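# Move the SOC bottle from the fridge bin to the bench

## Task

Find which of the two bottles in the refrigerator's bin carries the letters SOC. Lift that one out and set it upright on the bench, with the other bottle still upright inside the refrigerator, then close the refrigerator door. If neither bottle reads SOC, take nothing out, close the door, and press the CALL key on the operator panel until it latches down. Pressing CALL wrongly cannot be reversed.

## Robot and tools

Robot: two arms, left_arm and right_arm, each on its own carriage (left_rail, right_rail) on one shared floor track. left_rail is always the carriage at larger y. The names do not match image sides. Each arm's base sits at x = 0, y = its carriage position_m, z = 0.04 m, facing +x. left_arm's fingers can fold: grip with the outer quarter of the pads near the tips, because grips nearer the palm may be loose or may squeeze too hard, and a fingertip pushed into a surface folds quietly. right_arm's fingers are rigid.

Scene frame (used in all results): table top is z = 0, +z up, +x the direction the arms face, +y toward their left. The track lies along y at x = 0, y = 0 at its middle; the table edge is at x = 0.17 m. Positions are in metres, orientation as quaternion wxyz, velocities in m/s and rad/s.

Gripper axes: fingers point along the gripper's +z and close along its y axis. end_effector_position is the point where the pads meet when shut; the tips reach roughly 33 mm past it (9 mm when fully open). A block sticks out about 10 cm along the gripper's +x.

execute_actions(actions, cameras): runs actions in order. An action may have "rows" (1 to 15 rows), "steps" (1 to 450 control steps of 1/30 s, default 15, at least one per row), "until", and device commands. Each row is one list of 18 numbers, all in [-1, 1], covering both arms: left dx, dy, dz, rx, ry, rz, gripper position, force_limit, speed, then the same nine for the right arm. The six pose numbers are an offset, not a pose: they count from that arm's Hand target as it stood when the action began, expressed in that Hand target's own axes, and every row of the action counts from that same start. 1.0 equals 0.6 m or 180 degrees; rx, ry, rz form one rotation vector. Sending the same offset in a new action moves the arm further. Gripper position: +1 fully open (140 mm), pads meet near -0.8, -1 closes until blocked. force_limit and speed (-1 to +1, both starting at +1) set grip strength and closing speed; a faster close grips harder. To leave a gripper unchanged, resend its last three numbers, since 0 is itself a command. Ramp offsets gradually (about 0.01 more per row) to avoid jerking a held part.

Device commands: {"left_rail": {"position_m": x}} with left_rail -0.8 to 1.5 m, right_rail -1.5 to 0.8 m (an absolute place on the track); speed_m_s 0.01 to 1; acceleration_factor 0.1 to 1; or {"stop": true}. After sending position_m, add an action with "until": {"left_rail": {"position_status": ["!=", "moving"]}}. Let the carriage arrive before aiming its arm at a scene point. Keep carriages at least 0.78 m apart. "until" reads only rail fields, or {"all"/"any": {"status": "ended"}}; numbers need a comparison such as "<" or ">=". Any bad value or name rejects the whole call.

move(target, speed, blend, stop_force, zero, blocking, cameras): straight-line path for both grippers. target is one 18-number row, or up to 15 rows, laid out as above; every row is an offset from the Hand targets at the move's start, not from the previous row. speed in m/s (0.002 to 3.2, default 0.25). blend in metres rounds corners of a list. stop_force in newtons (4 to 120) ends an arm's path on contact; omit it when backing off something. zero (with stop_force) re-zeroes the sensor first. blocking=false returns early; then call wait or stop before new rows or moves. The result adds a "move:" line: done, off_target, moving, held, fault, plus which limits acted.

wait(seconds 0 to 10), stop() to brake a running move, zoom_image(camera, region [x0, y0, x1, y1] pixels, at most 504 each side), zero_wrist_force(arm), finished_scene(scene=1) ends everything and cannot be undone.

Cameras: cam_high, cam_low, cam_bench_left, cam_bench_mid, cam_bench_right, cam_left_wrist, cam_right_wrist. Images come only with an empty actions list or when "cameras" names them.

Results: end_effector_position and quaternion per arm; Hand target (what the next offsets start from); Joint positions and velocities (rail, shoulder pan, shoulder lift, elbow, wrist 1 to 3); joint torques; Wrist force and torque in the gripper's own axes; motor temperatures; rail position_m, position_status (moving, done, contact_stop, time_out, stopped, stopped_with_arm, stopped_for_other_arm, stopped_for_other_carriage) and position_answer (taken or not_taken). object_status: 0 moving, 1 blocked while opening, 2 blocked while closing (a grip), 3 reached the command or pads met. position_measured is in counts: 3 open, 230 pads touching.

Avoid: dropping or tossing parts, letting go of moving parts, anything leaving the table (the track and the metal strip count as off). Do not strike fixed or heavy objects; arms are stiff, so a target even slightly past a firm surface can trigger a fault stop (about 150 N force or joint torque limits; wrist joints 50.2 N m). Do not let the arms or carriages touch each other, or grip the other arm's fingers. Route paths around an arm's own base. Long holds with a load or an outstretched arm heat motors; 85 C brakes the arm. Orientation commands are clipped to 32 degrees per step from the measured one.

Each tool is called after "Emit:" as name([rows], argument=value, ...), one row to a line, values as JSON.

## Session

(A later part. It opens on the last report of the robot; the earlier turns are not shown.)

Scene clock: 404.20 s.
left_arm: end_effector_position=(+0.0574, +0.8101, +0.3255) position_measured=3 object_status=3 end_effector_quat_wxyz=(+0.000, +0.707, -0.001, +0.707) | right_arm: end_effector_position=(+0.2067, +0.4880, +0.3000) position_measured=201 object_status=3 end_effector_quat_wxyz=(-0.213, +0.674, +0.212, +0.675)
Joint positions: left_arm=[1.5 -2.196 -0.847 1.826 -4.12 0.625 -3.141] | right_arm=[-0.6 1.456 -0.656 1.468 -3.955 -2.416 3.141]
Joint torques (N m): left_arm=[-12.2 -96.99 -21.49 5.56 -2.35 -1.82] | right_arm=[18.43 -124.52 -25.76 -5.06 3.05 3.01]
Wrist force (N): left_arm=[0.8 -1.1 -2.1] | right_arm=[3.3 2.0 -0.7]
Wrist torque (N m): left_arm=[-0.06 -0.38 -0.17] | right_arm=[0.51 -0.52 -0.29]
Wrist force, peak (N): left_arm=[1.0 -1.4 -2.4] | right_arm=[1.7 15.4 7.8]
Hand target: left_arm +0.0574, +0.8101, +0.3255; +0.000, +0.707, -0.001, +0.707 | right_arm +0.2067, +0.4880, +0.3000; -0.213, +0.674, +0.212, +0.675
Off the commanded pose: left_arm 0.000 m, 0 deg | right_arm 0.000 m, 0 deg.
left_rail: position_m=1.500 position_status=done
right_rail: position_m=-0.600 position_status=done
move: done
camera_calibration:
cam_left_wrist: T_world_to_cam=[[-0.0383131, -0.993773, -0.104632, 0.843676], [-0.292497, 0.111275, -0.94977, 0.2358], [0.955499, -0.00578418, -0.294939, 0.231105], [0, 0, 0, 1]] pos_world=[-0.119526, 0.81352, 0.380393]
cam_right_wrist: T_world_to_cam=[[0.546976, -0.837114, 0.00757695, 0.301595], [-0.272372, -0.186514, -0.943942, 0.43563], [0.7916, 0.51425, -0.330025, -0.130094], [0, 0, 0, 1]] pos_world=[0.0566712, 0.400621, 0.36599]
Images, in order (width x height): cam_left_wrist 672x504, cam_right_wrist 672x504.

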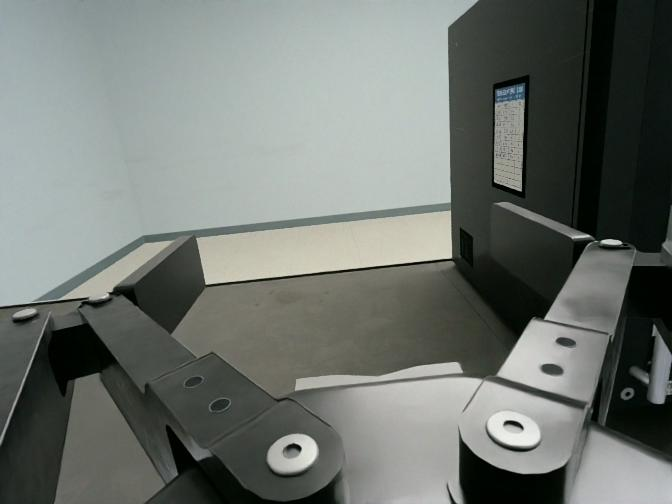

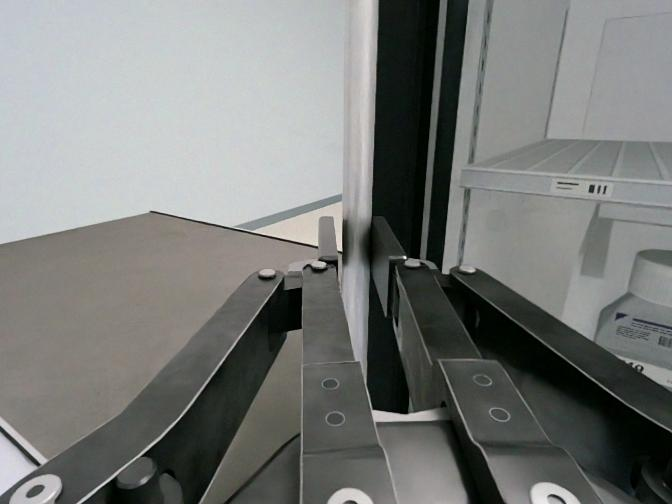

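Emit:
move([
  [0, 0, 0, 0, 0, 0, 1, 1, 1, 0, -0.0208, -0.0627, 0.0278, 0, 0, -0.57, 0, -1],
  [0, 0, 0, 0, 0, 0, 1, 1, 1, 0, -0.036, -0.127, 0.0556, 0, 0, -0.57, 0, -1],
  [0, 0, 0, 0, 0, 0, 1, 1, 1, 0, -0.0457, -0.1925, 0.0833, 0, 0, -0.57, 0, -1],
  [0, 0, 0, 0, 0, 0, 1, 1, 1, 0, -0.0493, -0.2585, 0.1111, 0, 0, -0.57, 0, -1],
], speed=0.15, blend=0.01, cameras=["cam_right_wrist", "cam_left_wrist"])

Emit:
zoom_image(camera="cam_right_wrist", region=[280, 140, 440, 340])

Scene clock: 412.13 s.
left_arm: end_effector_position=(+0.0574, +0.8101, +0.3255) position_measured=3 object_status=3 end_effector_quat_wxyz=(+0.000, +0.707, -0.001, +0.707) | right_arm: end_effector_position=(+0.0628, +0.4232, +0.2999) position_measured=201 object_status=3 end_effector_quat_wxyz=(-0.327, +0.627, +0.326, +0.628)
Joint positions: left_arm=[1.5 -2.196 -0.847 1.826 -4.12 0.625 -3.141] | right_arm=[-0.6 1.515 -0.8 1.8 -4.142 -2.126 3.141]
Joint torques (N m): left_arm=[-12.25 -99.86 -20.97 5.26 -2.1 -1.77] | right_arm=[18.07 -108.94 -20.12 -5.5 2.9 -0.07]
Wrist force (N): left_arm=[0.7 -1.2 -2.0] | right_arm=[3.2 1.7 -1.3]
Wrist torque (N m): left_arm=[-0.07 -0.35 -0.17] | right_arm=[0.55 -0.54 -0.28]
Wrist force, peak (N): left_arm=[1.0 -1.3 -2.5] | right_arm=[2.8 4.1 1.6]
Hand target: left_arm +0.0574, +0.8101, +0.3255; +0.000, +0.707, -0.001, +0.707 | right_arm +0.0627, +0.4232, +0.2999; -0.327, +0.627, +0.326, +0.628
Off the commanded pose: left_arm 0.000 m, 0 deg | right_arm 0.000 m, 0 deg.
left_rail: position_m=1.500 position_status=done
right_rail: position_m=-0.600 position_status=done
move: done
camera_calibration:
cam_left_wrist: T_world_to_cam=[[-0.0383131, -0.993773, -0.104632, 0.843676], [-0.292497, 0.111275, -0.94977, 0.2358], [0.955499, -0.00578418, -0.294939, 0.231105], [0, 0, 0, 1]] pos_world=[-0.119526, 0.81352, 0.380393]
cam_right_wrist: T_world_to_cam=[[0.800195, -0.59969, 0.0077983, 0.20974], [-0.192086, -0.268584, -0.94391, 0.41391], [0.568148, 0.753814, -0.330111, -0.0701818], [0, 0, 0, 1]] pos_world=[-0.0484533, 0.289853, 0.36589]
Images, in order (width x height): cam_left_wrist 672x504, cam_right_wrist 672x504.

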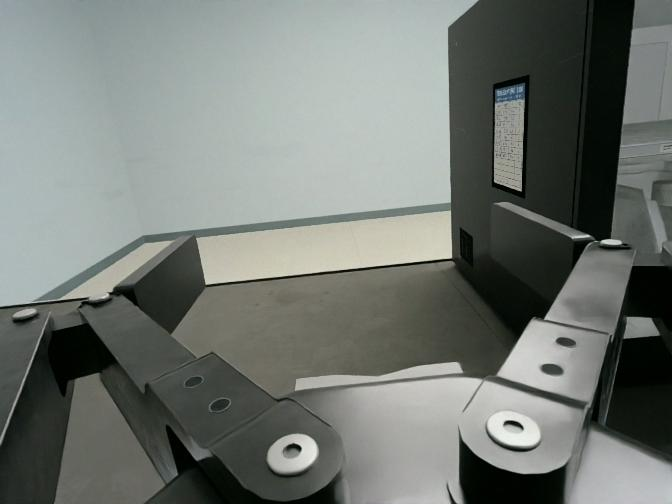

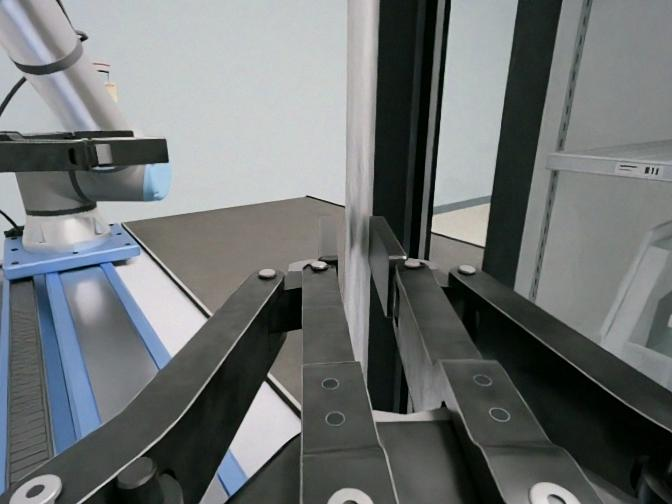

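Scaled by 2.520 from the camera's 672x504 image, which has a finer 960x720 frame.

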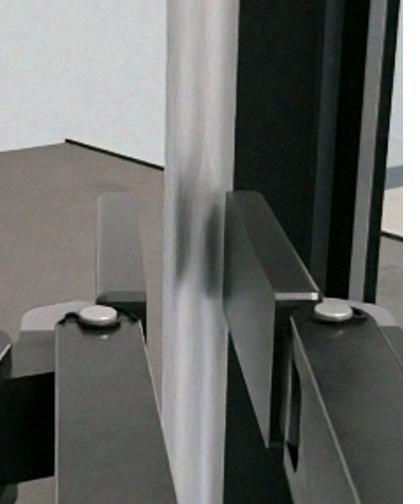

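Emit:
zoom_image(camera="cam_right_wrist", region=[330, 190, 400, 260])

Emit:
zoom_image(camera="cam_left_wrist", region=[560, 120, 672, 400])

Scaled by 7.200 from the camera's 672x504 image, which has a finer 960x720 frame.

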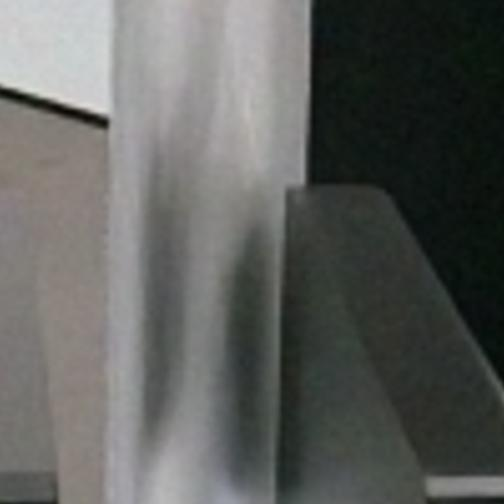

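Scaled by 1.800 from the camera's 672x504 image, which has a finer 960x720 frame.

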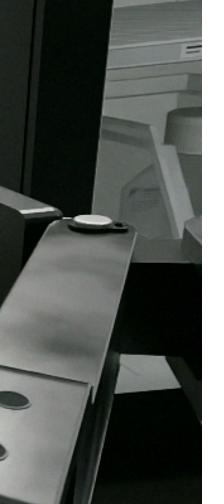

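Emit:
move([
  [0, 0, 0, 0, 0, 0, 1, 1, 1, 0, 0.0045, 0, 0, 0, 0, -0.57, 0, -1],
  [0, 0, 0, 0, 0, 0, 1, 1, 1, 0, 0.0045, 0.0367, 0, 0, 0, -0.57, 0, -1],
], speed=0.05, cameras=["cam_right_wrist"])

Emit:
zoom_image(camera="cam_right_wrist", region=[310, 180, 410, 280])

Scene clock: 455.87 s.
left_arm: end_effector_position=(+0.0574, +0.8101, +0.3255) position_measured=3 object_status=3 end_effector_quat_wxyz=(+0.000, +0.707, -0.001, +0.707) | right_arm: end_effector_position=(+0.0775, +0.4397, +0.2999) position_measured=201 object_status=3 end_effector_quat_wxyz=(-0.327, +0.627, +0.326, +0.628)
Joint positions: left_arm=[1.5 -2.196 -0.847 1.826 -4.12 0.625 -3.141] | right_arm=[-0.6 1.496 -0.788 1.769 -4.124 -2.107 3.141]
Joint torques (N m): left_arm=[-12.67 -99.14 -21.07 4.97 -2.53 -2.15] | right_arm=[-18.94 -74.41 -33.49 1.09 3.05 -1.44]
Wrist force (N): left_arm=[0.8 -0.9 -2.1] | right_arm=[3.0 1.1 -1.2]
Wrist torque (N m): left_arm=[-0.01 -0.37 -0.17] | right_arm=[0.43 -0.51 -0.26]
Wrist force, peak (N): left_arm=[1.2 -1.3 -2.4] | right_arm=[3.5 1.5 -1.5]
Hand target: left_arm +0.0574, +0.8101, +0.3255; +0.000, +0.707, -0.001, +0.707 | right_arm +0.0776, +0.4397, +0.2999; -0.327, +0.627, +0.326, +0.628
Off the commanded pose: left_arm 0.000 m, 0 deg | right_arm 0.000 m, 0 deg.
left_rail: position_m=1.500 position_status=done
right_rail: position_m=-0.600 position_status=done
move: done
camera_calibration:
cam_right_wrist: T_world_to_cam=[[0.800255, -0.599607, 0.00791105, 0.207668], [-0.191905, -0.268576, -0.943949, 0.421176], [0.568123, 0.753882, -0.329997, -0.0910162], [0, 0, 0, 1]] pos_world=[-0.0336534, 0.306253, 0.365891]
Images, in order (width x height): cam_right_wrist 672x504.

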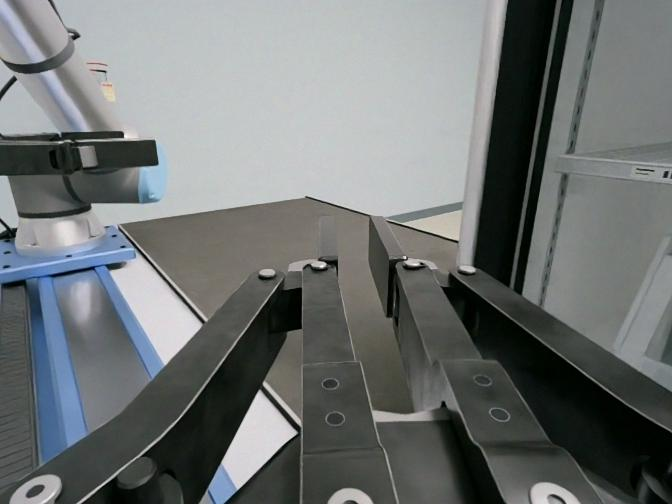

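Scaled by 5.040 from the camera's 672x504 image, which has a finer 960x720 frame.

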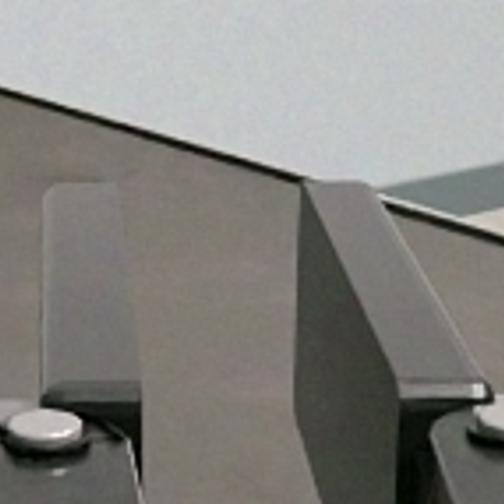

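Emit:
move([
  [0, 0, 0, 0, 0, 0, 1, 1, 1, 0, 0.141, 0.1635, -0.1389, 0, 0, -0.42, 0, -1],
  [0, 0, 0, 0, 0, 0, 1, 1, 1, 0, 0.1895, 0.2678, -0.1389, 0, 0, -0.42, 0, -1],
], speed=[0.2, 0.06], stop_force=12, cameras=["cam_right_wrist"])

Emit:
zoom_image(camera="cam_right_wrist", region=[290, 160, 430, 300])

Scene clock: 479.23 s.
left_arm: end_effector_position=(+0.0574, +0.8101, +0.3255) position_measured=3 object_status=3 end_effector_quat_wxyz=(+0.000, +0.707, -0.001, +0.707) | right_arm: end_effector_position=(+0.2507, +0.4989, +0.3001) position_measured=182 object_status=3 end_effector_quat_wxyz=(-0.183, +0.683, +0.183, +0.683)
Joint positions: left_arm=[1.5 -2.196 -0.847 1.826 -4.12 0.625 -3.141] | right_arm=[-0.6 1.43 -0.616 1.378 -3.906 -2.477 3.141]
Joint torques (N m): left_arm=[-12.57 -100.55 -19.65 4.9 -2.55 -1.59] | right_arm=[17.8 -129.38 -28.91 -4.67 1.54 2.29]
Wrist force (N): left_arm=[0.8 -1.0 -2.2] | right_arm=[3.2 1.6 -1.6]
Wrist torque (N m): left_arm=[-0.02 -0.37 -0.17] | right_arm=[0.73 -0.56 -0.18]
Wrist force, peak (N): left_arm=[1.1 -0.9 -2.6] | right_arm=[4.8 -16.1 -72.1]
Hand target: left_arm +0.0574, +0.8101, +0.3255; +0.000, +0.707, -0.001, +0.707 | right_arm +0.2507, +0.4989, +0.3001; -0.183, +0.683, +0.183, +0.683 (not the last commanded pose)
Off the commanded pose: left_arm 0.000 m, 0 deg | right_arm 0.014 m, 0 deg.
left_rail: position_m=1.500 position_status=done
right_rail: position_m=-0.600 position_status=done
move: contact (right_arm); path passed 1 of 2 targets
camera_calibration:
cam_right_wrist: T_world_to_cam=[[0.471881, -0.88163, 0.00746777, 0.327851], [-0.287641, -0.161952, -0.943946, 0.441289], [0.833421, 0.443283, -0.330015, -0.145491], [0, 0, 0, 1]] pos_world=[0.0934811, 0.425005, 0.36609]
Images, in order (width x height): cam_right_wrist 672x504.

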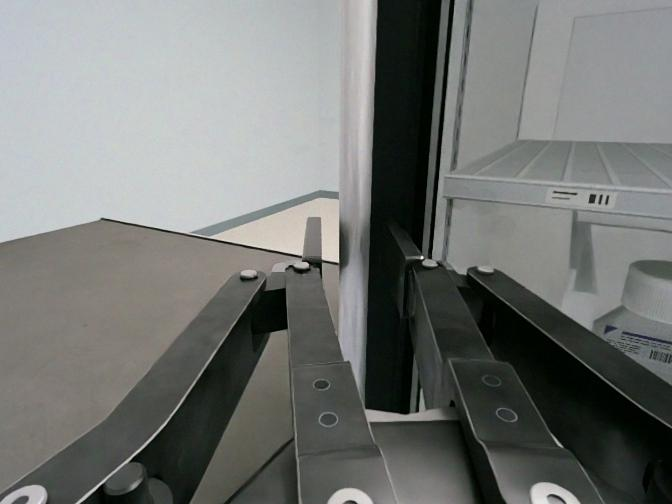

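Scaled by 3.600 from the camera's 672x504 image, which has a finer 960x720 frame.

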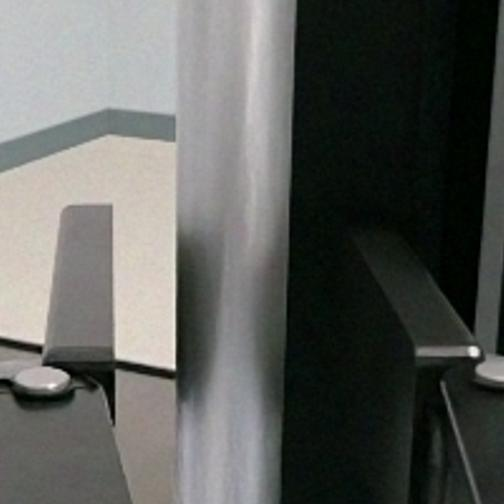

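Emit:
move(target=[0, 0, 0, 0, 0, 0, 1, 1, 1, 0, 0, -0.0142, 0, 0, 0, -0.57, 0, -1], speed=0.05)

Emit:
move([
  [0, 0, 0, 0, 0, 0, 1, 1, 1, 0, -0.0235, -0.0602, 0.0278, 0, 0, -0.57, 0, -1],
  [0, 0, 0, 0, 0, 0, 1, 1, 1, 0, -0.0415, -0.122, 0.0556, 0, 0, -0.57, 0, -1],
  [0, 0, 0, 0, 0, 0, 1, 1, 1, 0, -0.0542, -0.1852, 0.0833, 0, 0, -0.57, 0, -1],
  [0, 0, 0, 0, 0, 0, 1, 1, 1, 0, -0.0612, -0.2493, 0.1111, 0, 0, -0.57, 0, -1],
  [0, 0, 0, 0, 0, 0, 1, 1, 1, 0, -0.0627, -0.3138, 0.1389, 0, 0, -0.57, 0, -1],
], speed=0.12, blend=0.01, cameras=["cam_right_wrist"])

Emit:
zoom_image(camera="cam_right_wrist", region=[310, 170, 410, 270])

Scene clock: 508.77 s.
left_arm: end_effector_position=(+0.0574, +0.8101, +0.3255) position_measured=3 object_status=3 end_effector_quat_wxyz=(+0.000, +0.707, -0.001, +0.707) | right_arm: end_effector_position=(+0.2433, +0.4947, +0.3001) position_measured=201 object_status=3 end_effector_quat_wxyz=(-0.183, +0.683, +0.183, +0.683)
Joint positions: left_arm=[1.5 -2.196 -0.847 1.826 -4.12 0.625 -3.141] | right_arm=[-0.6 1.437 -0.621 1.389 -3.911 -2.485 3.14]
Joint torques (N m): left_arm=[-12.9 -104.75 -20.82 5.57 -3.07 -1.58] | right_arm=[17.57 -130.38 -27.02 -4.81 -2.56 -2.87]
Wrist force (N): left_arm=[0.9 -1.1 -1.9] | right_arm=[3.4 2.0 -0.8]
Wrist torque (N m): left_arm=[-0.06 -0.41 -0.17] | right_arm=[0.65 -0.60 -0.20]
Wrist force, peak (N): left_arm=[0.9 -1.2 -2.5] | right_arm=[4.1 1.1 -1.3]
Hand target: left_arm +0.0574, +0.8101, +0.3255; +0.000, +0.707, -0.001, +0.707 | right_arm +0.2433, +0.4947, +0.3001; -0.183, +0.683, +0.183, +0.683
Off the commanded pose: left_arm 0.000 m, 0 deg | right_arm 0.000 m, 0 deg.
left_rail: position_m=1.500 position_status=done
right_rail: position_m=-0.600 position_status=done
move: done

Scene clock: 511.03 s.
left_arm: end_effector_position=(+0.0574, +0.8101, +0.3255) position_measured=3 object_status=3 end_effector_quat_wxyz=(+0.000, +0.707, -0.001, +0.707) | right_arm: end_effector_position=(+0.0614, +0.4333, +0.2999) position_measured=201 object_status=3 end_effector_quat_wxyz=(-0.327, +0.627, +0.326, +0.628)
Joint positions: left_arm=[1.5 -2.196 -0.847 1.826 -4.12 0.625 -3.141] | right_arm=[-0.6 1.517 -0.791 1.778 -4.129 -2.128 3.141]
Joint torques (N m): left_arm=[-13.25 -98.84 -19.69 5.24 -1.98 -1.53] | right_arm=[71.19 -115.4 -50.38 0.36 31.97 1.58]
Wrist force (N): left_arm=[0.6 -1.1 -2.1] | right_arm=[-7.0 84.4 -37.8]
Wrist torque (N m): left_arm=[-0.06 -0.34 -0.17] | right_arm=[-0.80 -0.82 -0.12]
Wrist force, peak (N): left_arm=[1.1 -1.2 -2.5] | right_arm=[-6.9 112.3 -50.9]
Hand target: left_arm +0.0574, +0.8101, +0.3255; +0.000, +0.707, -0.001, +0.707 | right_arm +0.0614, +0.4332, +0.2999; -0.327, +0.627, +0.326, +0.628
Off the commanded pose: left_arm 0.000 m, 0 deg | right_arm 0.000 m, 0 deg.
left_rail: position_m=1.500 position_status=done
right_rail: position_m=-0.600 position_status=done
move: done
camera_calibration:
cam_right_wrist: T_world_to_cam=[[0.800244, -0.599624, 0.00785414, 0.21674], [-0.191953, -0.26854, -0.943949, 0.416354], [0.568123, 0.753882, -0.329997, -0.0770446], [0, 0, 0, 1]] pos_world=[-0.0497534, 0.299853, 0.365891]
Images, in order (width x height): cam_right_wrist 672x504.

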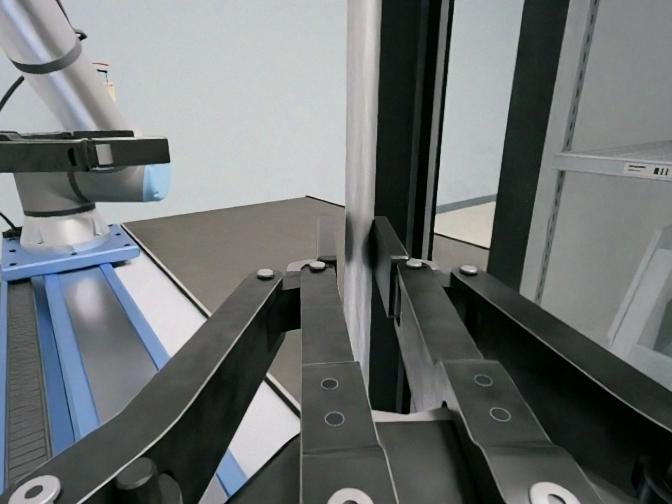

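Scaled by 5.040 from the camera's 672x504 image, which has a finer 960x720 frame.

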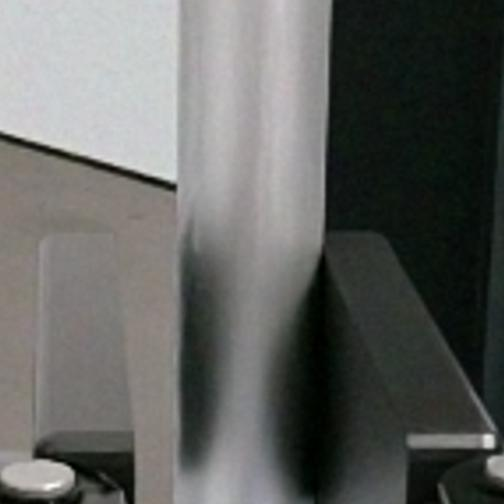

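Emit:
move(target=[0, 0, 0, 0, 0, 0, 1, 1, 1, 0, 0, -0.0133, 0, 0, 0, -0.57, 0, -1], speed=0.04)

Scene clock: 521.63 s.
left_arm: end_effector_position=(+0.0574, +0.8101, +0.3255) position_measured=3 object_status=3 end_effector_quat_wxyz=(+0.000, +0.707, -0.001, +0.707) | right_arm: end_effector_position=(+0.0566, +0.4267, +0.3000) position_measured=201 object_status=3 end_effector_quat_wxyz=(-0.327, +0.627, +0.326, +0.628)
Joint positions: left_arm=[1.5 -2.196 -0.847 1.826 -4.12 0.625 -3.141] | right_arm=[-0.6 1.523 -0.796 1.79 -4.136 -2.133 3.141]
Joint torques (N m): left_arm=[-8.56 -102.17 -21.81 5.61 -2.23 -1.66] | right_arm=[21.22 -109.63 -21.44 -5.71 -1.64 -3.14]
Wrist force (N): left_arm=[0.8 -1.0 -2.0] | right_arm=[1.9 3.8 -1.2]
Wrist torque (N m): left_arm=[-0.03 -0.37 -0.17] | right_arm=[0.42 -0.58 -0.23]
Wrist force, peak (N): left_arm=[0.9 -1.0 -2.5] | right_arm=[-7.1 83.9 -37.2]
Hand target: left_arm +0.0574, +0.8101, +0.3255; +0.000, +0.707, -0.001, +0.707 | right_arm +0.0568, +0.4266, +0.2999; -0.327, +0.627, +0.326, +0.628
Off the commanded pose: left_arm 0.000 m, 0 deg | right_arm 0.000 m, 0 deg.
left_rail: position_m=1.500 position_status=done
right_rail: position_m=-0.600 position_status=done
move: done

Emit:
move([
  [0, 0, 0, 0, 0, 0, 1, 1, 1, 0, -0.0213, -0.0612, 0.0278, 0, 0, -0.57, 0, -1],
  [0, 0, 0, 0, 0, 0, 1, 1, 1, 0, -0.0373, -0.124, 0.0556, 0, 0, -0.57, 0, -1],
  [0, 0, 0, 0, 0, 0, 1, 1, 1, 0, -0.0477, -0.1878, 0.0833, 0, 0, -0.57, 0, -1],
  [0, 0, 0, 0, 0, 0, 1, 1, 1, 0, -0.0525, -0.2527, 0.1111, 0, 0, -0.57, 0, -1],
  [0, 0, 0, 0, 0, 0, 1, 1, 1, 0, -0.0517, -0.3173, 0.1389, 0, 0, -0.57, 0, -1],
], speed=0.14, blend=0.01, cameras=["cam_right_wrist"])

Emit:
zoom_image(camera="cam_right_wrist", region=[310, 170, 410, 270])

Scene clock: 528.20 s.
left_arm: end_effector_position=(+0.0574, +0.8101, +0.3255) position_measured=3 object_status=3 end_effector_quat_wxyz=(+0.000, +0.707, -0.001, +0.707) | right_arm: end_effector_position=(-0.0777, +0.2884, +0.2997) position_measured=201 object_status=3 end_effector_quat_wxyz=(-0.454, +0.541, +0.454, +0.542)
Joint positions: left_arm=[1.5 -2.196 -0.847 1.826 -4.12 0.625 -3.141] | right_arm=[-0.6 1.503 -0.952 2.189 -4.38 -1.678 3.141]
Joint torques (N m): left_arm=[-11.72 -99.5 -19.21 4.72 -2.29 -1.85] | right_arm=[20.05 -98.45 -27.89 -6.57 20.75 1.63]
Wrist force (N): left_arm=[0.8 -1.4 -2.2] | right_arm=[-12.9 58.5 -22.7]
Wrist torque (N m): left_arm=[-0.13 -0.39 -0.17] | right_arm=[0.79 0.31 -0.12]
Wrist force, peak (N): left_arm=[1.0 -1.1 -2.5] | right_arm=[-12.9 58.5 -22.7]
Hand target: left_arm +0.0574, +0.8101, +0.3255; +0.000, +0.707, -0.001, +0.707 | right_arm -0.0778, +0.2883, +0.2997; -0.455, +0.541, +0.455, +0.542
Off the commanded pose: left_arm 0.000 m, 0 deg | right_arm 0.000 m, 0 deg.
left_rail: position_m=1.500 position_status=done
right_rail: position_m=-0.600 position_status=done
move: done
camera_calibration:
cam_right_wrist: T_world_to_cam=[[0.978655, -0.205341, 0.00828118, 0.141316], [-0.060162, -0.324798, -0.943868, 0.376951], [0.196504, 0.923223, -0.330219, 0.0335208], [0, 0, 0, 1]] pos_world=[-0.122209, 0.120504, 0.365691]
Images, in order (width x height): cam_right_wrist 672x504.

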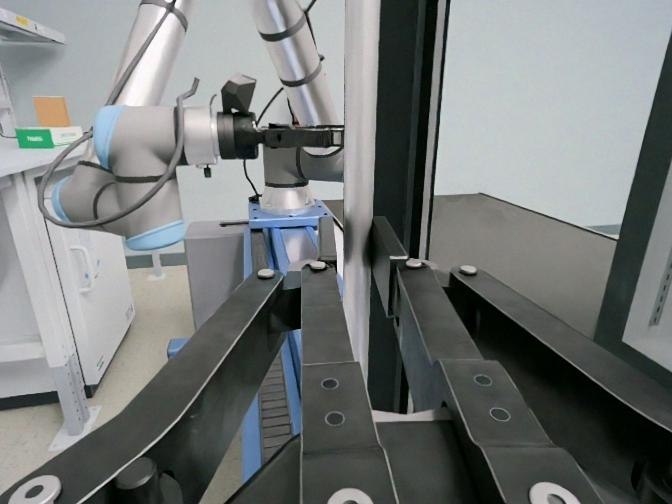

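Scaled by 5.040 from the camera's 672x504 image, which has a finer 960x720 frame.

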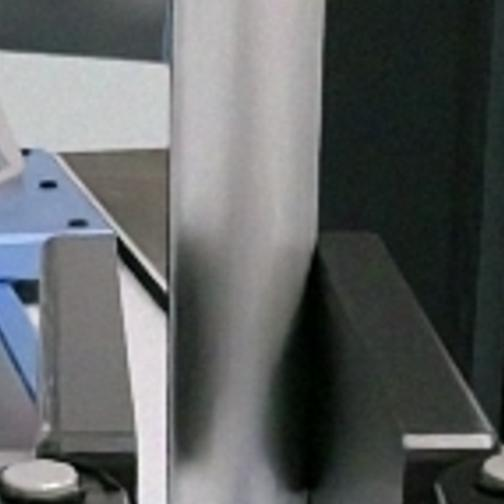

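Emit:
move(target=[0, 0, 0, 0, 0, 0, 1, 1, 1, 0, 0, -0.0155, 0, 0, 0, -0.57, 0, -1], speed=0.04)

Emit:
move([
  [0, 0, 0, 0, 0, 0, 1, 1, 1, 0, -0.0183, -0.0603, 0.0278, 0, 0, -0.57, 0, -1],
  [0, 0, 0, 0, 0, 0, 1, 1, 1, 0, -0.0315, -0.1222, 0.0556, 0, 0, -0.57, 0, -1],
  [0, 0, 0, 0, 0, 0, 1, 1, 1, 0, -0.039, -0.1848, 0.0833, 0, 0, -0.57, 0, -1],
  [0, 0, 0, 0, 0, 0, 1, 1, 1, 0, -0.0412, -0.248, 0.1111, 0, 0, -0.57, 0, -1],
], speed=0.14, blend=0.01, cameras=["cam_right_wrist", "cam_left_wrist"])

Emit:
zoom_image(camera="cam_right_wrist", region=[310, 170, 410, 270])

Scene clock: 541.23 s.
left_arm: end_effector_position=(+0.0574, +0.8101, +0.3255) position_measured=3 object_status=3 end_effector_quat_wxyz=(+0.000, +0.707, -0.001, +0.707) | right_arm: end_effector_position=(-0.0795, +0.2794, +0.2997) position_measured=201 object_status=3 end_effector_quat_wxyz=(-0.455, +0.541, +0.455, +0.542)
Joint positions: left_arm=[1.5 -2.196 -0.847 1.826 -4.12 0.625 -3.141] | right_arm=[-0.6 1.505 -0.957 2.206 -4.391 -1.679 3.141]
Joint torques (N m): left_arm=[-12.2 -101.24 -21.36 5.33 -2.52 -1.4] | right_arm=[15.04 -89.11 -11.18 -5.71 -2.3 -2.98]
Wrist force (N): left_arm=[1.0 -0.9 -2.1] | right_arm=[-1.8 7.0 -1.0]
Wrist torque (N m): left_arm=[0.00 -0.42 -0.17] | right_arm=[1.66 0.62 -0.27]
Wrist force, peak (N): left_arm=[0.7 -1.4 -2.4] | right_arm=[-12.7 61.1 -23.8]
Hand target: left_arm +0.0574, +0.8101, +0.3255; +0.000, +0.707, -0.001, +0.707 | right_arm -0.0794, +0.2793, +0.2997; -0.455, +0.541, +0.455, +0.542
Off the commanded pose: left_arm 0.000 m, 0 deg | right_arm 0.000 m, 0 deg.
left_rail: position_m=1.500 position_status=done
right_rail: position_m=-0.600 position_status=done
move: done

Scene clock: 543.07 s.
left_arm: end_effector_position=(+0.0574, +0.8101, +0.3255) position_measured=3 object_status=3 end_effector_quat_wxyz=(+0.000, +0.707, -0.001, +0.707) | right_arm: end_effector_position=(-0.1296, +0.1370, +0.2996) position_measured=201 object_status=3 end_effector_quat_wxyz=(+0.542, -0.454, -0.542, -0.455)
Joint positions: left_arm=[1.5 -2.196 -0.847 1.826 -4.12 0.625 -3.141] | right_arm=[-0.6 1.303 -1.037 2.508 -4.613 -1.129 3.141]
Joint torques (N m): left_arm=[-14.01 -100.54 -20.25 5.12 -2.75 -1.67] | right_arm=[-19.57 -71.59 -1.34 -5.85 3.06 2.52]
Wrist force (N): left_arm=[0.8 -1.1 -2.1] | right_arm=[-1.0 7.0 -1.1]
Wrist torque (N m): left_arm=[-0.04 -0.37 -0.17] | right_arm=[1.78 0.41 -0.25]
Wrist force, peak (N): left_arm=[0.7 -1.3 -2.4] | right_arm=[-2.3 8.9 1.7]
Hand target: left_arm +0.0574, +0.8101, +0.3255; +0.000, +0.707, -0.001, +0.707 | right_arm -0.1296, +0.1370, +0.2996; +0.542, -0.454, -0.542, -0.455
Off the commanded pose: left_arm 0.000 m, 0 deg | right_arm 0.000 m, 0 deg.
left_rail: position_m=1.500 position_status=done
right_rail: position_m=-0.600 position_status=done
move: done
camera_calibration:
cam_left_wrist: T_world_to_cam=[[-0.0383131, -0.993773, -0.104632, 0.843676], [-0.292497, 0.111275, -0.94977, 0.2358], [0.955499, -0.00578418, -0.294939, 0.231105], [0, 0, 0, 1]] pos_world=[-0.119526, 0.81352, 0.380393]
cam_right_wrist: T_world_to_cam=[[0.98985, 0.141849, 0.00869485, 0.114708], [0.0550073, -0.326002, -0.943767, 0.339608], [-0.131038, 0.934667, -0.330496, 0.139417], [0, 0, 0, 1]] pos_world=[-0.113956, -0.0358668, 0.36559]
Images, in order (width x height): cam_left_wrist 672x504, cam_right_wrist 672x504.

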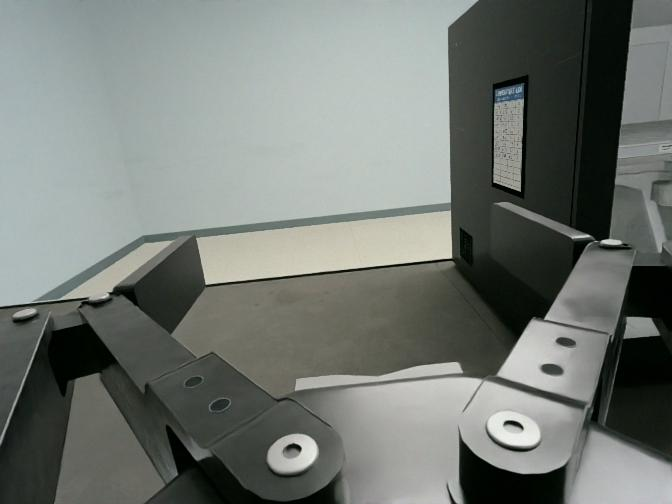

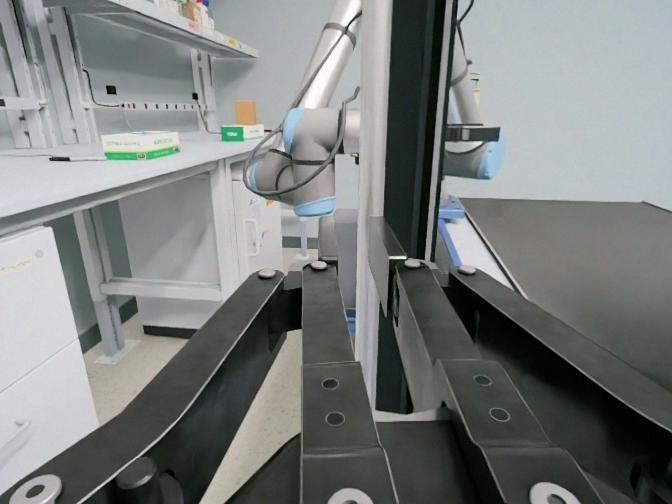

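Scaled by 5.040 from the camera's 672x504 image, which has a finer 960x720 frame.

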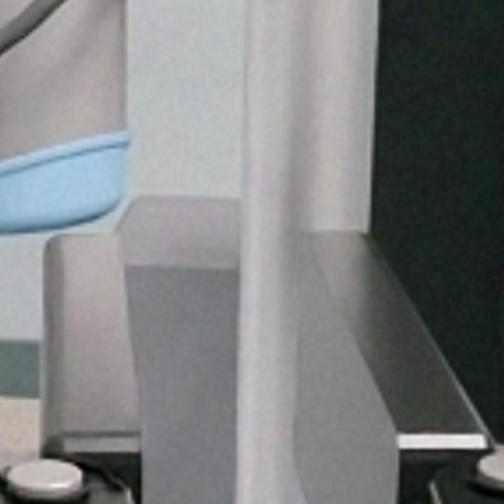

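Emit:
wait(seconds=0, cameras=["cam_right_wrist"])

Emit:
zoom_image(camera="cam_right_wrist", region=[310, 170, 410, 270])

Scene clock: 546.50 s.
left_arm: end_effector_position=(+0.0574, +0.8101, +0.3255) position_measured=3 object_status=3 end_effector_quat_wxyz=(+0.000, +0.707, -0.001, +0.707) | right_arm: end_effector_position=(-0.1296, +0.1370, +0.2996) position_measured=201 object_status=3 end_effector_quat_wxyz=(+0.542, -0.454, -0.542, -0.455)
Joint positions: left_arm=[1.5 -2.196 -0.847 1.826 -4.12 0.625 -3.141] | right_arm=[-0.6 1.303 -1.037 2.508 -4.613 -1.129 3.141]
Joint torques (N m): left_arm=[-14.3 -99.22 -20.69 5.48 -2.56 -1.41] | right_arm=[-19.08 -72.96 -1.24 -5.89 3.02 3.04]
Wrist force (N): left_arm=[0.9 -1.0 -2.0] | right_arm=[-1.7 7.1 -0.9]
Wrist torque (N m): left_arm=[-0.02 -0.40 -0.17] | right_arm=[1.78 0.56 -0.25]
Wrist force, peak (N): left_arm=[0.8 -1.1 -2.5] | right_arm=[-1.6 7.4 -1.1]
Hand target: left_arm +0.0574, +0.8101, +0.3255; +0.000, +0.707, -0.001, +0.707 | right_arm -0.1296, +0.1370, +0.2996; +0.542, -0.454, -0.542, -0.455
Tool commands: left_gripper/position=+1.0 left_gripper/force_limit=+1.0 left_gripper/speed=+1.0 right_gripper/position=-0.57 right_gripper/force_limit=+0.0 right_gripper/speed=-1.0
Off the commanded pose: left_arm 0.000 m, 0 deg | right_arm 0.000 m, 0 deg.
left_rail: position_m=1.500 position_status=done
right_rail: position_m=-0.600 position_status=done
camera_calibration:
cam_right_wrist: T_world_to_cam=[[0.989843, 0.141905, 0.00855563, 0.114761], [0.0548948, -0.326013, -0.94377, 0.339596], [-0.131136, 0.934654, -0.330491, 0.139404], [0, 0, 0, 1]] pos_world=[-0.113956, -0.0358668, 0.36559]
Images, in order (width x height): cam_right_wrist 672x504.

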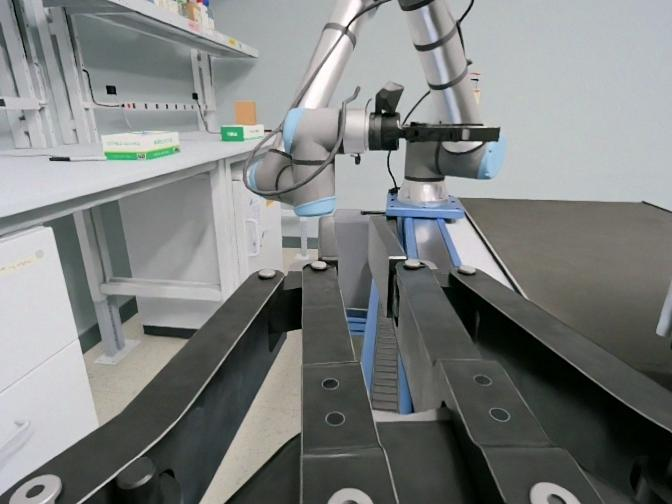

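Scaled by 5.040 from the camera's 672x504 image, which has a finer 960x720 frame.

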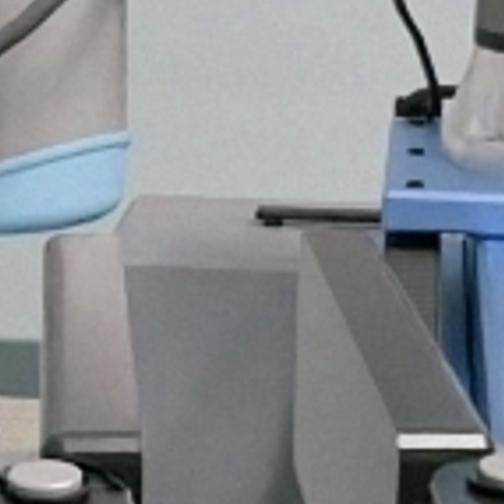

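Emit:
execute_actions([
  {"right_rail": {"position_m": -0.75}, "steps": 90, "until": {"right_rail": {"position_status": ["!=", "moving"]}}},
])

Emit:
move([
  [0, 0, 0, 0, 0, 0, 1, 1, 1, 0, 0.6615, 0.649, -0.3056, 0, 0, -0.47, -1, -1],
  [0, 0, 0, 0, 0, 0, 1, 1, 1, 0, 0.7598, 0.7178, -0.3056, 0, 0, -0.47, -1, -1],
], speed=[0.35, 0.06], stop_force=12, cameras=["cam_right_wrist"])

Emit:
zoom_image(camera="cam_right_wrist", region=[290, 160, 430, 300])

Scene clock: 575.43 s.
left_arm: end_effector_position=(+0.0574, +0.8101, +0.3255) position_measured=3 object_status=3 end_effector_quat_wxyz=(+0.000, +0.707, -0.001, +0.707) | right_arm: end_effector_position=(-0.1296, -0.0130, +0.2996) position_measured=201 object_status=3 end_effector_quat_wxyz=(+0.542, -0.454, -0.542, -0.455)
Joint positions: left_arm=[1.5 -2.196 -0.847 1.826 -4.12 0.625 -3.141] | right_arm=[-0.75 1.303 -1.037 2.508 -4.613 -1.129 3.141]
Joint torques (N m): left_arm=[-16.72 -101.31 -20.48 4.91 -2.31 -2.03] | right_arm=[-6.58 -64.89 -11.75 -3.47 0.12 3.3]
Wrist force (N): left_arm=[0.6 -1.1 -2.1] | right_arm=[-1.4 7.2 -1.1]
Wrist torque (N m): left_arm=[-0.05 -0.34 -0.17] | right_arm=[1.81 0.49 -0.25]
Wrist force, peak (N): left_arm=[0.9 -0.9 -2.6] | right_arm=[-1.8 7.9 1.1]
Hand target: left_arm +0.0574, +0.8101, +0.3255; +0.000, +0.707, -0.001, +0.707 | right_arm -0.1296, -0.0130, +0.2996; +0.542, -0.454, -0.542, -0.455
Tool commands: left_gripper/position=+1.0 left_gripper/force_limit=+1.0 left_gripper/speed=+1.0 right_gripper/position=-0.57 right_gripper/force_limit=+0.0 right_gripper/speed=-1.0
Off the commanded pose: left_arm 0.000 m, 0 deg | right_arm 0.000 m, 0 deg.
left_rail: position_m=1.500 position_status=done
right_rail: position_m=-0.750 position_status=done

Scene clock: 579.30 s.
left_arm: end_effector_position=(+0.0574, +0.8101, +0.3255) position_measured=3 object_status=3 end_effector_quat_wxyz=(+0.000, +0.707, -0.001, +0.707) | right_arm: end_effector_position=(+0.2446, +0.4903, +0.3002) position_measured=188 object_status=3 end_effector_quat_wxyz=(-0.271, +0.653, +0.270, +0.654)
Joint positions: left_arm=[1.5 -2.196 -0.847 1.826 -4.12 0.625 -3.141] | right_arm=[-0.75 1.392 -0.524 1.177 -3.796 -2.178 3.141]
Joint torques (N m): left_arm=[-12.9 -102.07 -19.83 5.62 -2.91 -1.87] | right_arm=[-18.95 -101.54 -43.97 0.93 2.95 3.03]
Wrist force (N): left_arm=[0.8 -0.9 -2.1] | right_arm=[-0.9 7.0 -1.3]
Wrist torque (N m): left_arm=[-0.01 -0.38 -0.17] | right_arm=[1.73 0.39 -0.08]
Wrist force, peak (N): left_arm=[1.2 -1.3 -2.1] | right_arm=[-2.0 7.3 -1.6]
Hand target: left_arm +0.0574, +0.8101, +0.3255; +0.000, +0.707, -0.001, +0.707 | right_arm +0.2446, +0.4903, +0.3002; -0.271, +0.653, +0.270, +0.654
Off the commanded pose: left_arm 0.000 m, 0 deg | right_arm 0.000 m, 0 deg.
left_rail: position_m=1.500 position_status=done
right_rail: position_m=-0.750 position_status=done
move: done
camera_calibration:
cam_right_wrist: T_world_to_cam=[[0.683942, -0.729496, 0.00770928, 0.196576], [-0.235776, -0.231028, -0.943947, 0.459432], [0.690386, 0.643787, -0.330008, -0.199916], [0, 0, 0, 1]] pos_world=[0.111895, 0.378247, 0.36619]
Images, in order (width x height): cam_right_wrist 672x504.

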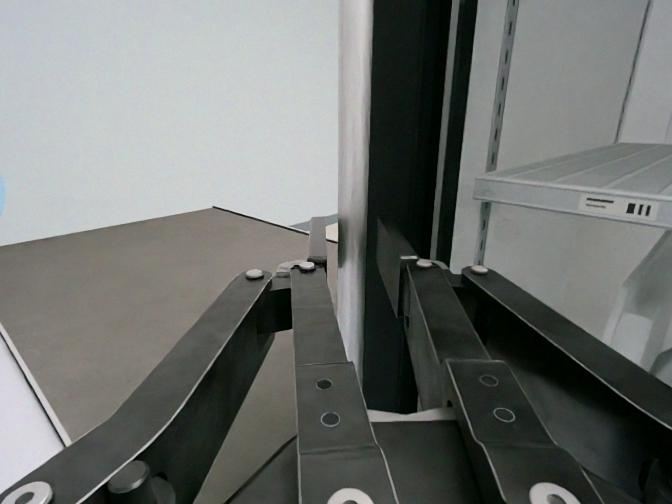

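Scaled by 3.600 from the camera's 672x504 image, which has a finer 960x720 frame.

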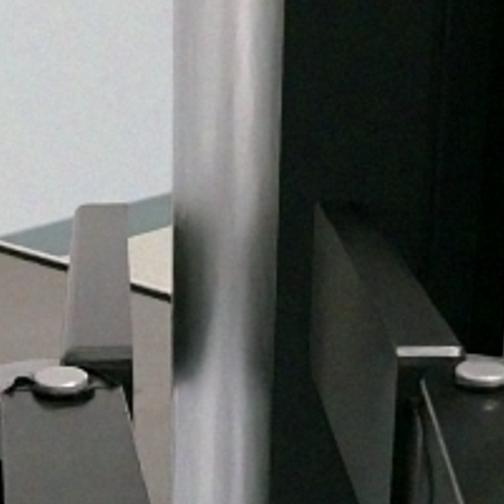

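Emit:
execute_actions([
  {"rows": [[0, 0, 0, 0, 0, 0, 1, 1, 1, 0, 0, 0, 0, 0, 0, -1, -1, -1]], "steps": 35},
])

Scene clock: 583.30 s.
left_arm: end_effector_position=(+0.0574, +0.8101, +0.3255) position_measured=3 object_status=3 end_effector_quat_wxyz=(+0.000, +0.707, -0.001, +0.707) | right_arm: end_effector_position=(+0.2446, +0.4903, +0.3002) position_measured=208 object_status=2 end_effector_quat_wxyz=(-0.271, +0.653, +0.270, +0.654)
Joint positions: left_arm=[1.5 -2.196 -0.847 1.826 -4.12 0.625 -3.141] | right_arm=[-0.75 1.392 -0.524 1.177 -3.796 -2.177 3.141]
Joint torques (N m): left_arm=[-13.08 -102.77 -20.67 5.19 -2.39 -1.73] | right_arm=[-18.46 -102.96 -38.42 -2.6 -3.58 2.77]
Wrist force (N): left_arm=[1.1 -1.3 -2.1] | right_arm=[-1.0 1.7 -0.5]
Wrist torque (N m): left_arm=[-0.09 -0.45 -0.17] | right_arm=[1.65 0.44 -0.01]
Wrist force, peak (N): left_arm=[0.9 -0.9 -2.5] | right_arm=[-1.4 7.4 -1.4]
Hand target: left_arm +0.0574, +0.8101, +0.3255; +0.000, +0.707, -0.001, +0.707 | right_arm +0.2446, +0.4903, +0.3002; -0.271, +0.653, +0.270, +0.654
Off the commanded pose: left_arm 0.000 m, 0 deg | right_arm 0.000 m, 0 deg.
left_rail: position_m=1.500 position_status=done
right_rail: position_m=-0.750 position_status=done

Emit:
move([
  [0,0,0,0,0,0,1,1,1,0,-0.0372,-0.053,0.0222,0,0,-1,-1,-1],
  [0,0,0,0,0,0,1,1,1,0,-0.0697,-0.1092,0.0444,0,0,-1,-1,-1],
  [0,0,0,0,0,0,1,1,1,0,-0.0967,-0.1678,0.0667,0,0,-1,-1,-1],
  [0,0,0,0,0,0,1,1,1,0,-0.1185,-0.2288,0.0889,0,0,-1,-1,-1],
  [0,0,0,0,0,0,1,1,1,0,-0.1353,-0.2915,0.1111,0,0,-1,-1,-1],
  [0,0,0,0,0,0,1,1,1,0,-0.1463,-0.3553,0.1333,0,0,-1,-1,-1],
  [0,0,0,0,0,0,1,1,1,0,-0.1518,-0.42,0.1556,0,0,-1,-1,-1],
  [0,0,0,0,0,0,1,1,1,0,-0.1515,-0.485,0.1778,0,0,-1,-1,-1],
], speed=0.14, blend=0.01, cameras=["cam_right_wrist"])

Emit:
zoom_image(camera="cam_right_wrist", region=[310, 170, 410, 270])

Scene clock: 607.13 s.
left_arm: end_effector_position=(+0.0574, +0.8101, +0.3255) position_measured=3 object_status=3 end_effector_quat_wxyz=(+0.000, +0.707, -0.001, +0.707) | right_arm: end_effector_position=(-0.0255, +0.3489, +0.2999) position_measured=208 object_status=2 end_effector_quat_wxyz=(-0.440, +0.553, +0.440, +0.554)
Joint positions: left_arm=[1.5 -2.196 -0.847 1.826 -4.12 0.625 -3.141] | right_arm=[-0.75 1.476 -0.784 1.76 -4.119 -1.703 3.141]
Joint torques (N m): left_arm=[-11.57 -100.47 -21.21 5.8 -2.18 -2.06] | right_arm=[-12.58 -121.49 -23.35 -8.34 1.3 2.31]
Wrist force (N): left_arm=[0.6 -0.9 -1.9] | right_arm=[-6.6 2.4 1.8]
Wrist torque (N m): left_arm=[0.00 -0.33 -0.17] | right_arm=[1.78 0.38 -0.09]
Wrist force, peak (N): left_arm=[1.0 -1.0 -2.6] | right_arm=[-10.2 -17.1 15.1]
Hand target: left_arm +0.0574, +0.8101, +0.3255; +0.000, +0.707, -0.001, +0.707 | right_arm -0.0255, +0.3489, +0.2999; -0.440, +0.553, +0.440, +0.554
Off the commanded pose: left_arm 0.000 m, 0 deg | right_arm 0.000 m, 0 deg.
left_rail: position_m=1.500 position_status=done
right_rail: position_m=-0.750 position_status=done
move: done
camera_calibration:
cam_right_wrist: T_world_to_cam=[[0.966567, -0.25628, 0.00822576, 0.120128], [-0.0771271, -0.321182, -0.943872, 0.398258], [0.244538, 0.911681, -0.33021, -0.0273322], [0, 0, 0, 1]] pos_world=[-0.0787113, 0.183618, 0.365891]
Images, in order (width x height): cam_right_wrist 672x504.

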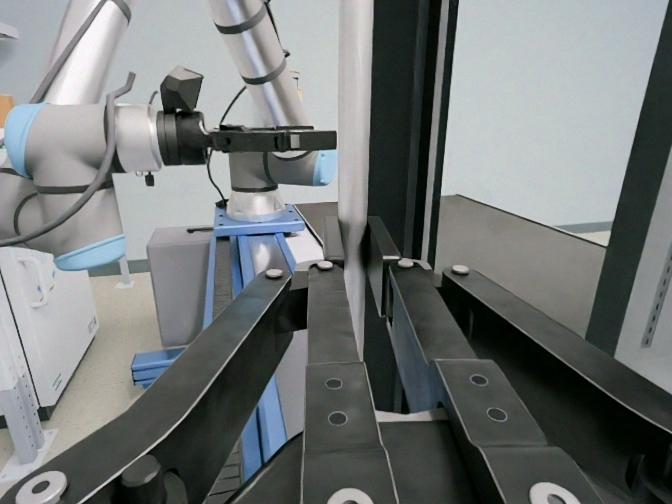

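Scaled by 5.040 from the camera's 672x504 image, which has a finer 960x720 frame.

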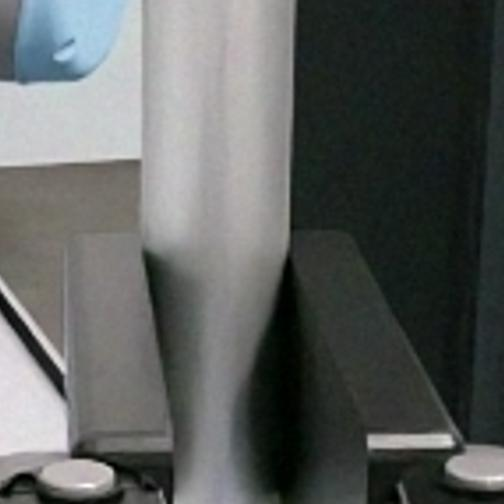

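Emit:
move([
  [0,0,0,0,0,0,1,1,1,0,-0.0292,-0.058,0.0222,0,0,-1,-1,-1],
  [0,0,0,0,0,0,1,1,1,0,-0.0532,-0.1183,0.0444,0,0,-1,-1,-1],
  [0,0,0,0,0,0,1,1,1,0,-0.072,-0.1807,0.0667,0,0,-1,-1,-1],
  [0,0,0,0,0,0,1,1,1,0,-0.0852,-0.2443,0.0889,0,0,-1,-1,-1],
  [0,0,0,0,0,0,1,1,1,0,-0.0925,-0.3092,0.1111,0,0,-1,-1,-1],
  [0,0,0,0,0,0,1,1,1,0,-0.0945,-0.3742,0.1333,0,0,-1,-1,-1],
  [0,0,0,0,0,0,1,1,1,0,-0.0907,-0.4392,0.1556,0,0,-1,-1,-1],
  [0,0,0,0,0,0,1,1,1,0,-0.081,-0.5037,0.1778,0,0,-1,-1,-1],
  [0,0,0,0,0,0,1,1,1,0,-0.0662,-0.567,0.2,0,0,-1,-1,-1],
], speed=0.14, blend=0.01, cameras=["cam_right_wrist", "cam_left_wrist", "cam_high"])

Emit:
zoom_image(camera="cam_right_wrist", region=[310, 170, 410, 270])

Scene clock: 615.17 s.
left_arm: end_effector_position=(+0.0574, +0.8101, +0.3255) position_measured=3 object_status=3 end_effector_quat_wxyz=(+0.000, +0.707, -0.001, +0.707) | right_arm: end_effector_position=(-0.1407, +0.0264, +0.2996) position_measured=208 object_status=2 end_effector_quat_wxyz=(+0.589, -0.390, -0.590, -0.391)
Joint positions: left_arm=[1.5 -2.196 -0.847 1.826 -4.12 0.625 -3.141] | right_arm=[-0.75 1.202 -1.015 2.4 -4.527 -0.8 3.141]
Joint torques (N m): left_arm=[-13.63 -99.3 -21.16 4.89 -2.78 -1.81] | right_arm=[62.13 -100.42 2.03 -17.26 35.43 2.87]
Wrist force (N): left_arm=[0.9 -1.3 -2.1] | right_arm=[-28.1 101.1 -35.6]
Wrist torque (N m): left_arm=[-0.09 -0.39 -0.17] | right_arm=[0.56 -0.10 0.13]
Wrist force, peak (N): left_arm=[0.9 -1.2 -2.4] | right_arm=[-28.1 101.1 -35.6]
Hand target: left_arm +0.0574, +0.8101, +0.3255; +0.000, +0.707, -0.001, +0.707 | right_arm -0.1407, +0.0263, +0.2996; +0.590, -0.390, -0.590, -0.391
Off the commanded pose: left_arm 0.000 m, 0 deg | right_arm 0.000 m, 0 deg.
left_rail: position_m=1.500 position_status=done
right_rail: position_m=-0.750 position_status=done
move: done
camera_calibration:
cam_left_wrist: T_world_to_cam=[[-0.0383131, -0.993773, -0.104632, 0.843676], [-0.292497, 0.111275, -0.94977, 0.2358], [0.955499, -0.00578418, -0.294939, 0.231105], [0, 0, 0, 1]] pos_world=[-0.119526, 0.81352, 0.380393]
cam_right_wrist: T_world_to_cam=[[0.932614, 0.360771, 0.00863975, 0.127623], [0.126922, -0.305502, -0.943695, 0.313737], [-0.337818, 0.8812, -0.330705, 0.213846], [0, 0, 0, 1]] pos_world=[-0.0866023, -0.138637, 0.36569]
Images, in order (width x height): cam_high 672x504, cam_left_wrist 672x504, cam_right_wrist 672x504.

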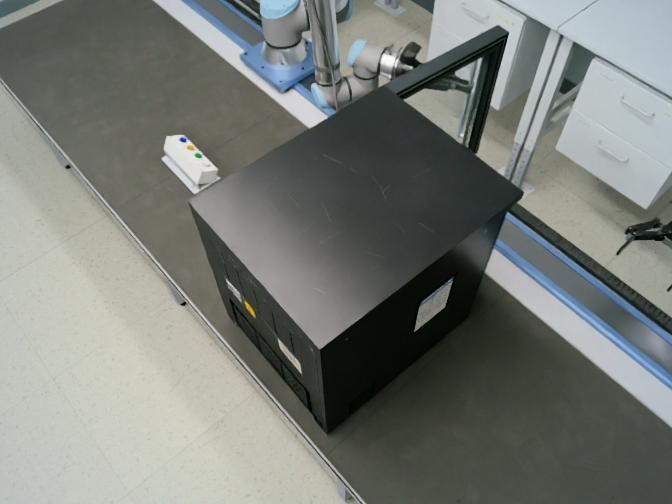

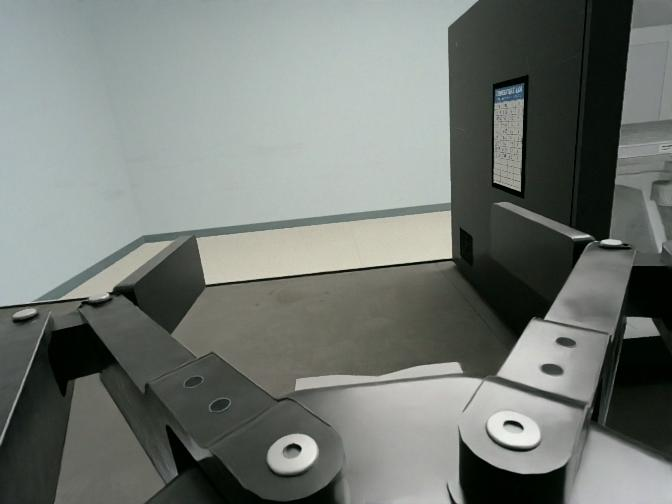

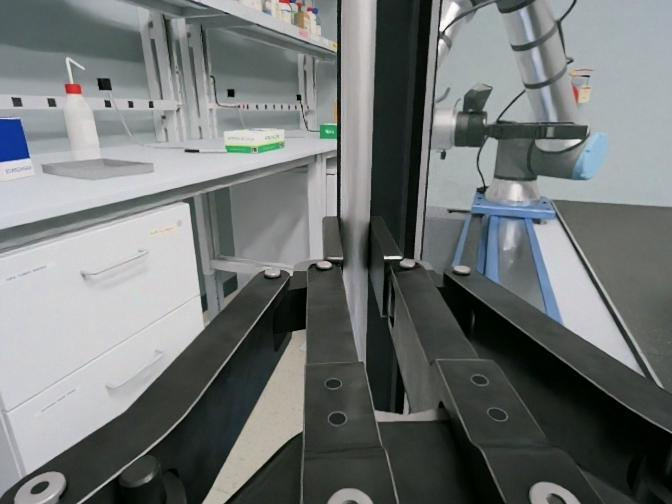

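Scaled by 5.040 from the camera's 672x504 image, which has a finer 960x720 frame.

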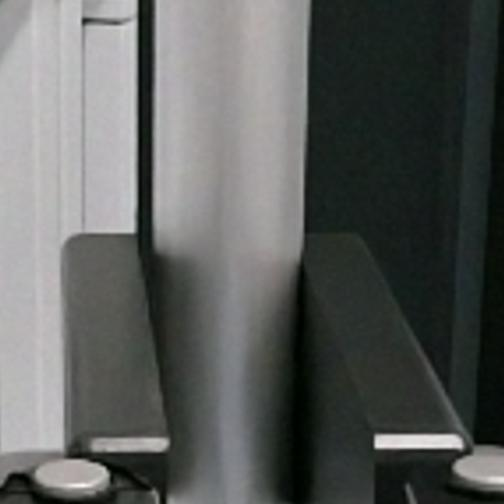

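Emit:
move(target=[0,0,0,0,0,0,1,1,1,-0.001,0.0045,-0.0012,0,0,0,-1,-1,-1], speed=0.02)

Scene clock: 620.43 s.
left_arm: end_effector_position=(+0.0574, +0.8101, +0.3255) position_measured=3 object_status=3 end_effector_quat_wxyz=(+0.000, +0.707, -0.001, +0.707) | right_arm: end_effector_position=(-0.1383, +0.0266, +0.2991) position_measured=208 object_status=2 end_effector_quat_wxyz=(+0.590, -0.390, -0.590, -0.391)
Joint positions: left_arm=[1.5 -2.196 -0.847 1.826 -4.12 0.625 -3.141] | right_arm=[-0.75 1.196 -1.014 2.399 -4.527 -0.795 3.141]
Joint torques (N m): left_arm=[-12.54 -99.3 -21.18 4.96 -2.43 -1.54] | right_arm=[10.3 -48.15 -15.53 -9.49 14.5 2.85]
Wrist force (N): left_arm=[0.7 -1.0 -2.3] | right_arm=[-11.6 40.6 -13.7]
Wrist torque (N m): left_arm=[-0.03 -0.35 -0.17] | right_arm=[1.26 0.17 -0.01]
Wrist force, peak (N): left_arm=[0.8 -1.2 -2.4] | right_arm=[-28.6 102.0 -35.9]
Hand target: left_arm +0.0574, +0.8101, +0.3255; +0.000, +0.707, -0.001, +0.707 | right_arm -0.1380, +0.0267, +0.2990; +0.590, -0.390, -0.590, -0.391
Off the commanded pose: left_arm 0.000 m, 0 deg | right_arm 0.000 m, 0 deg.
left_rail: position_m=1.500 position_status=done
right_rail: position_m=-0.750 position_status=done
move: done


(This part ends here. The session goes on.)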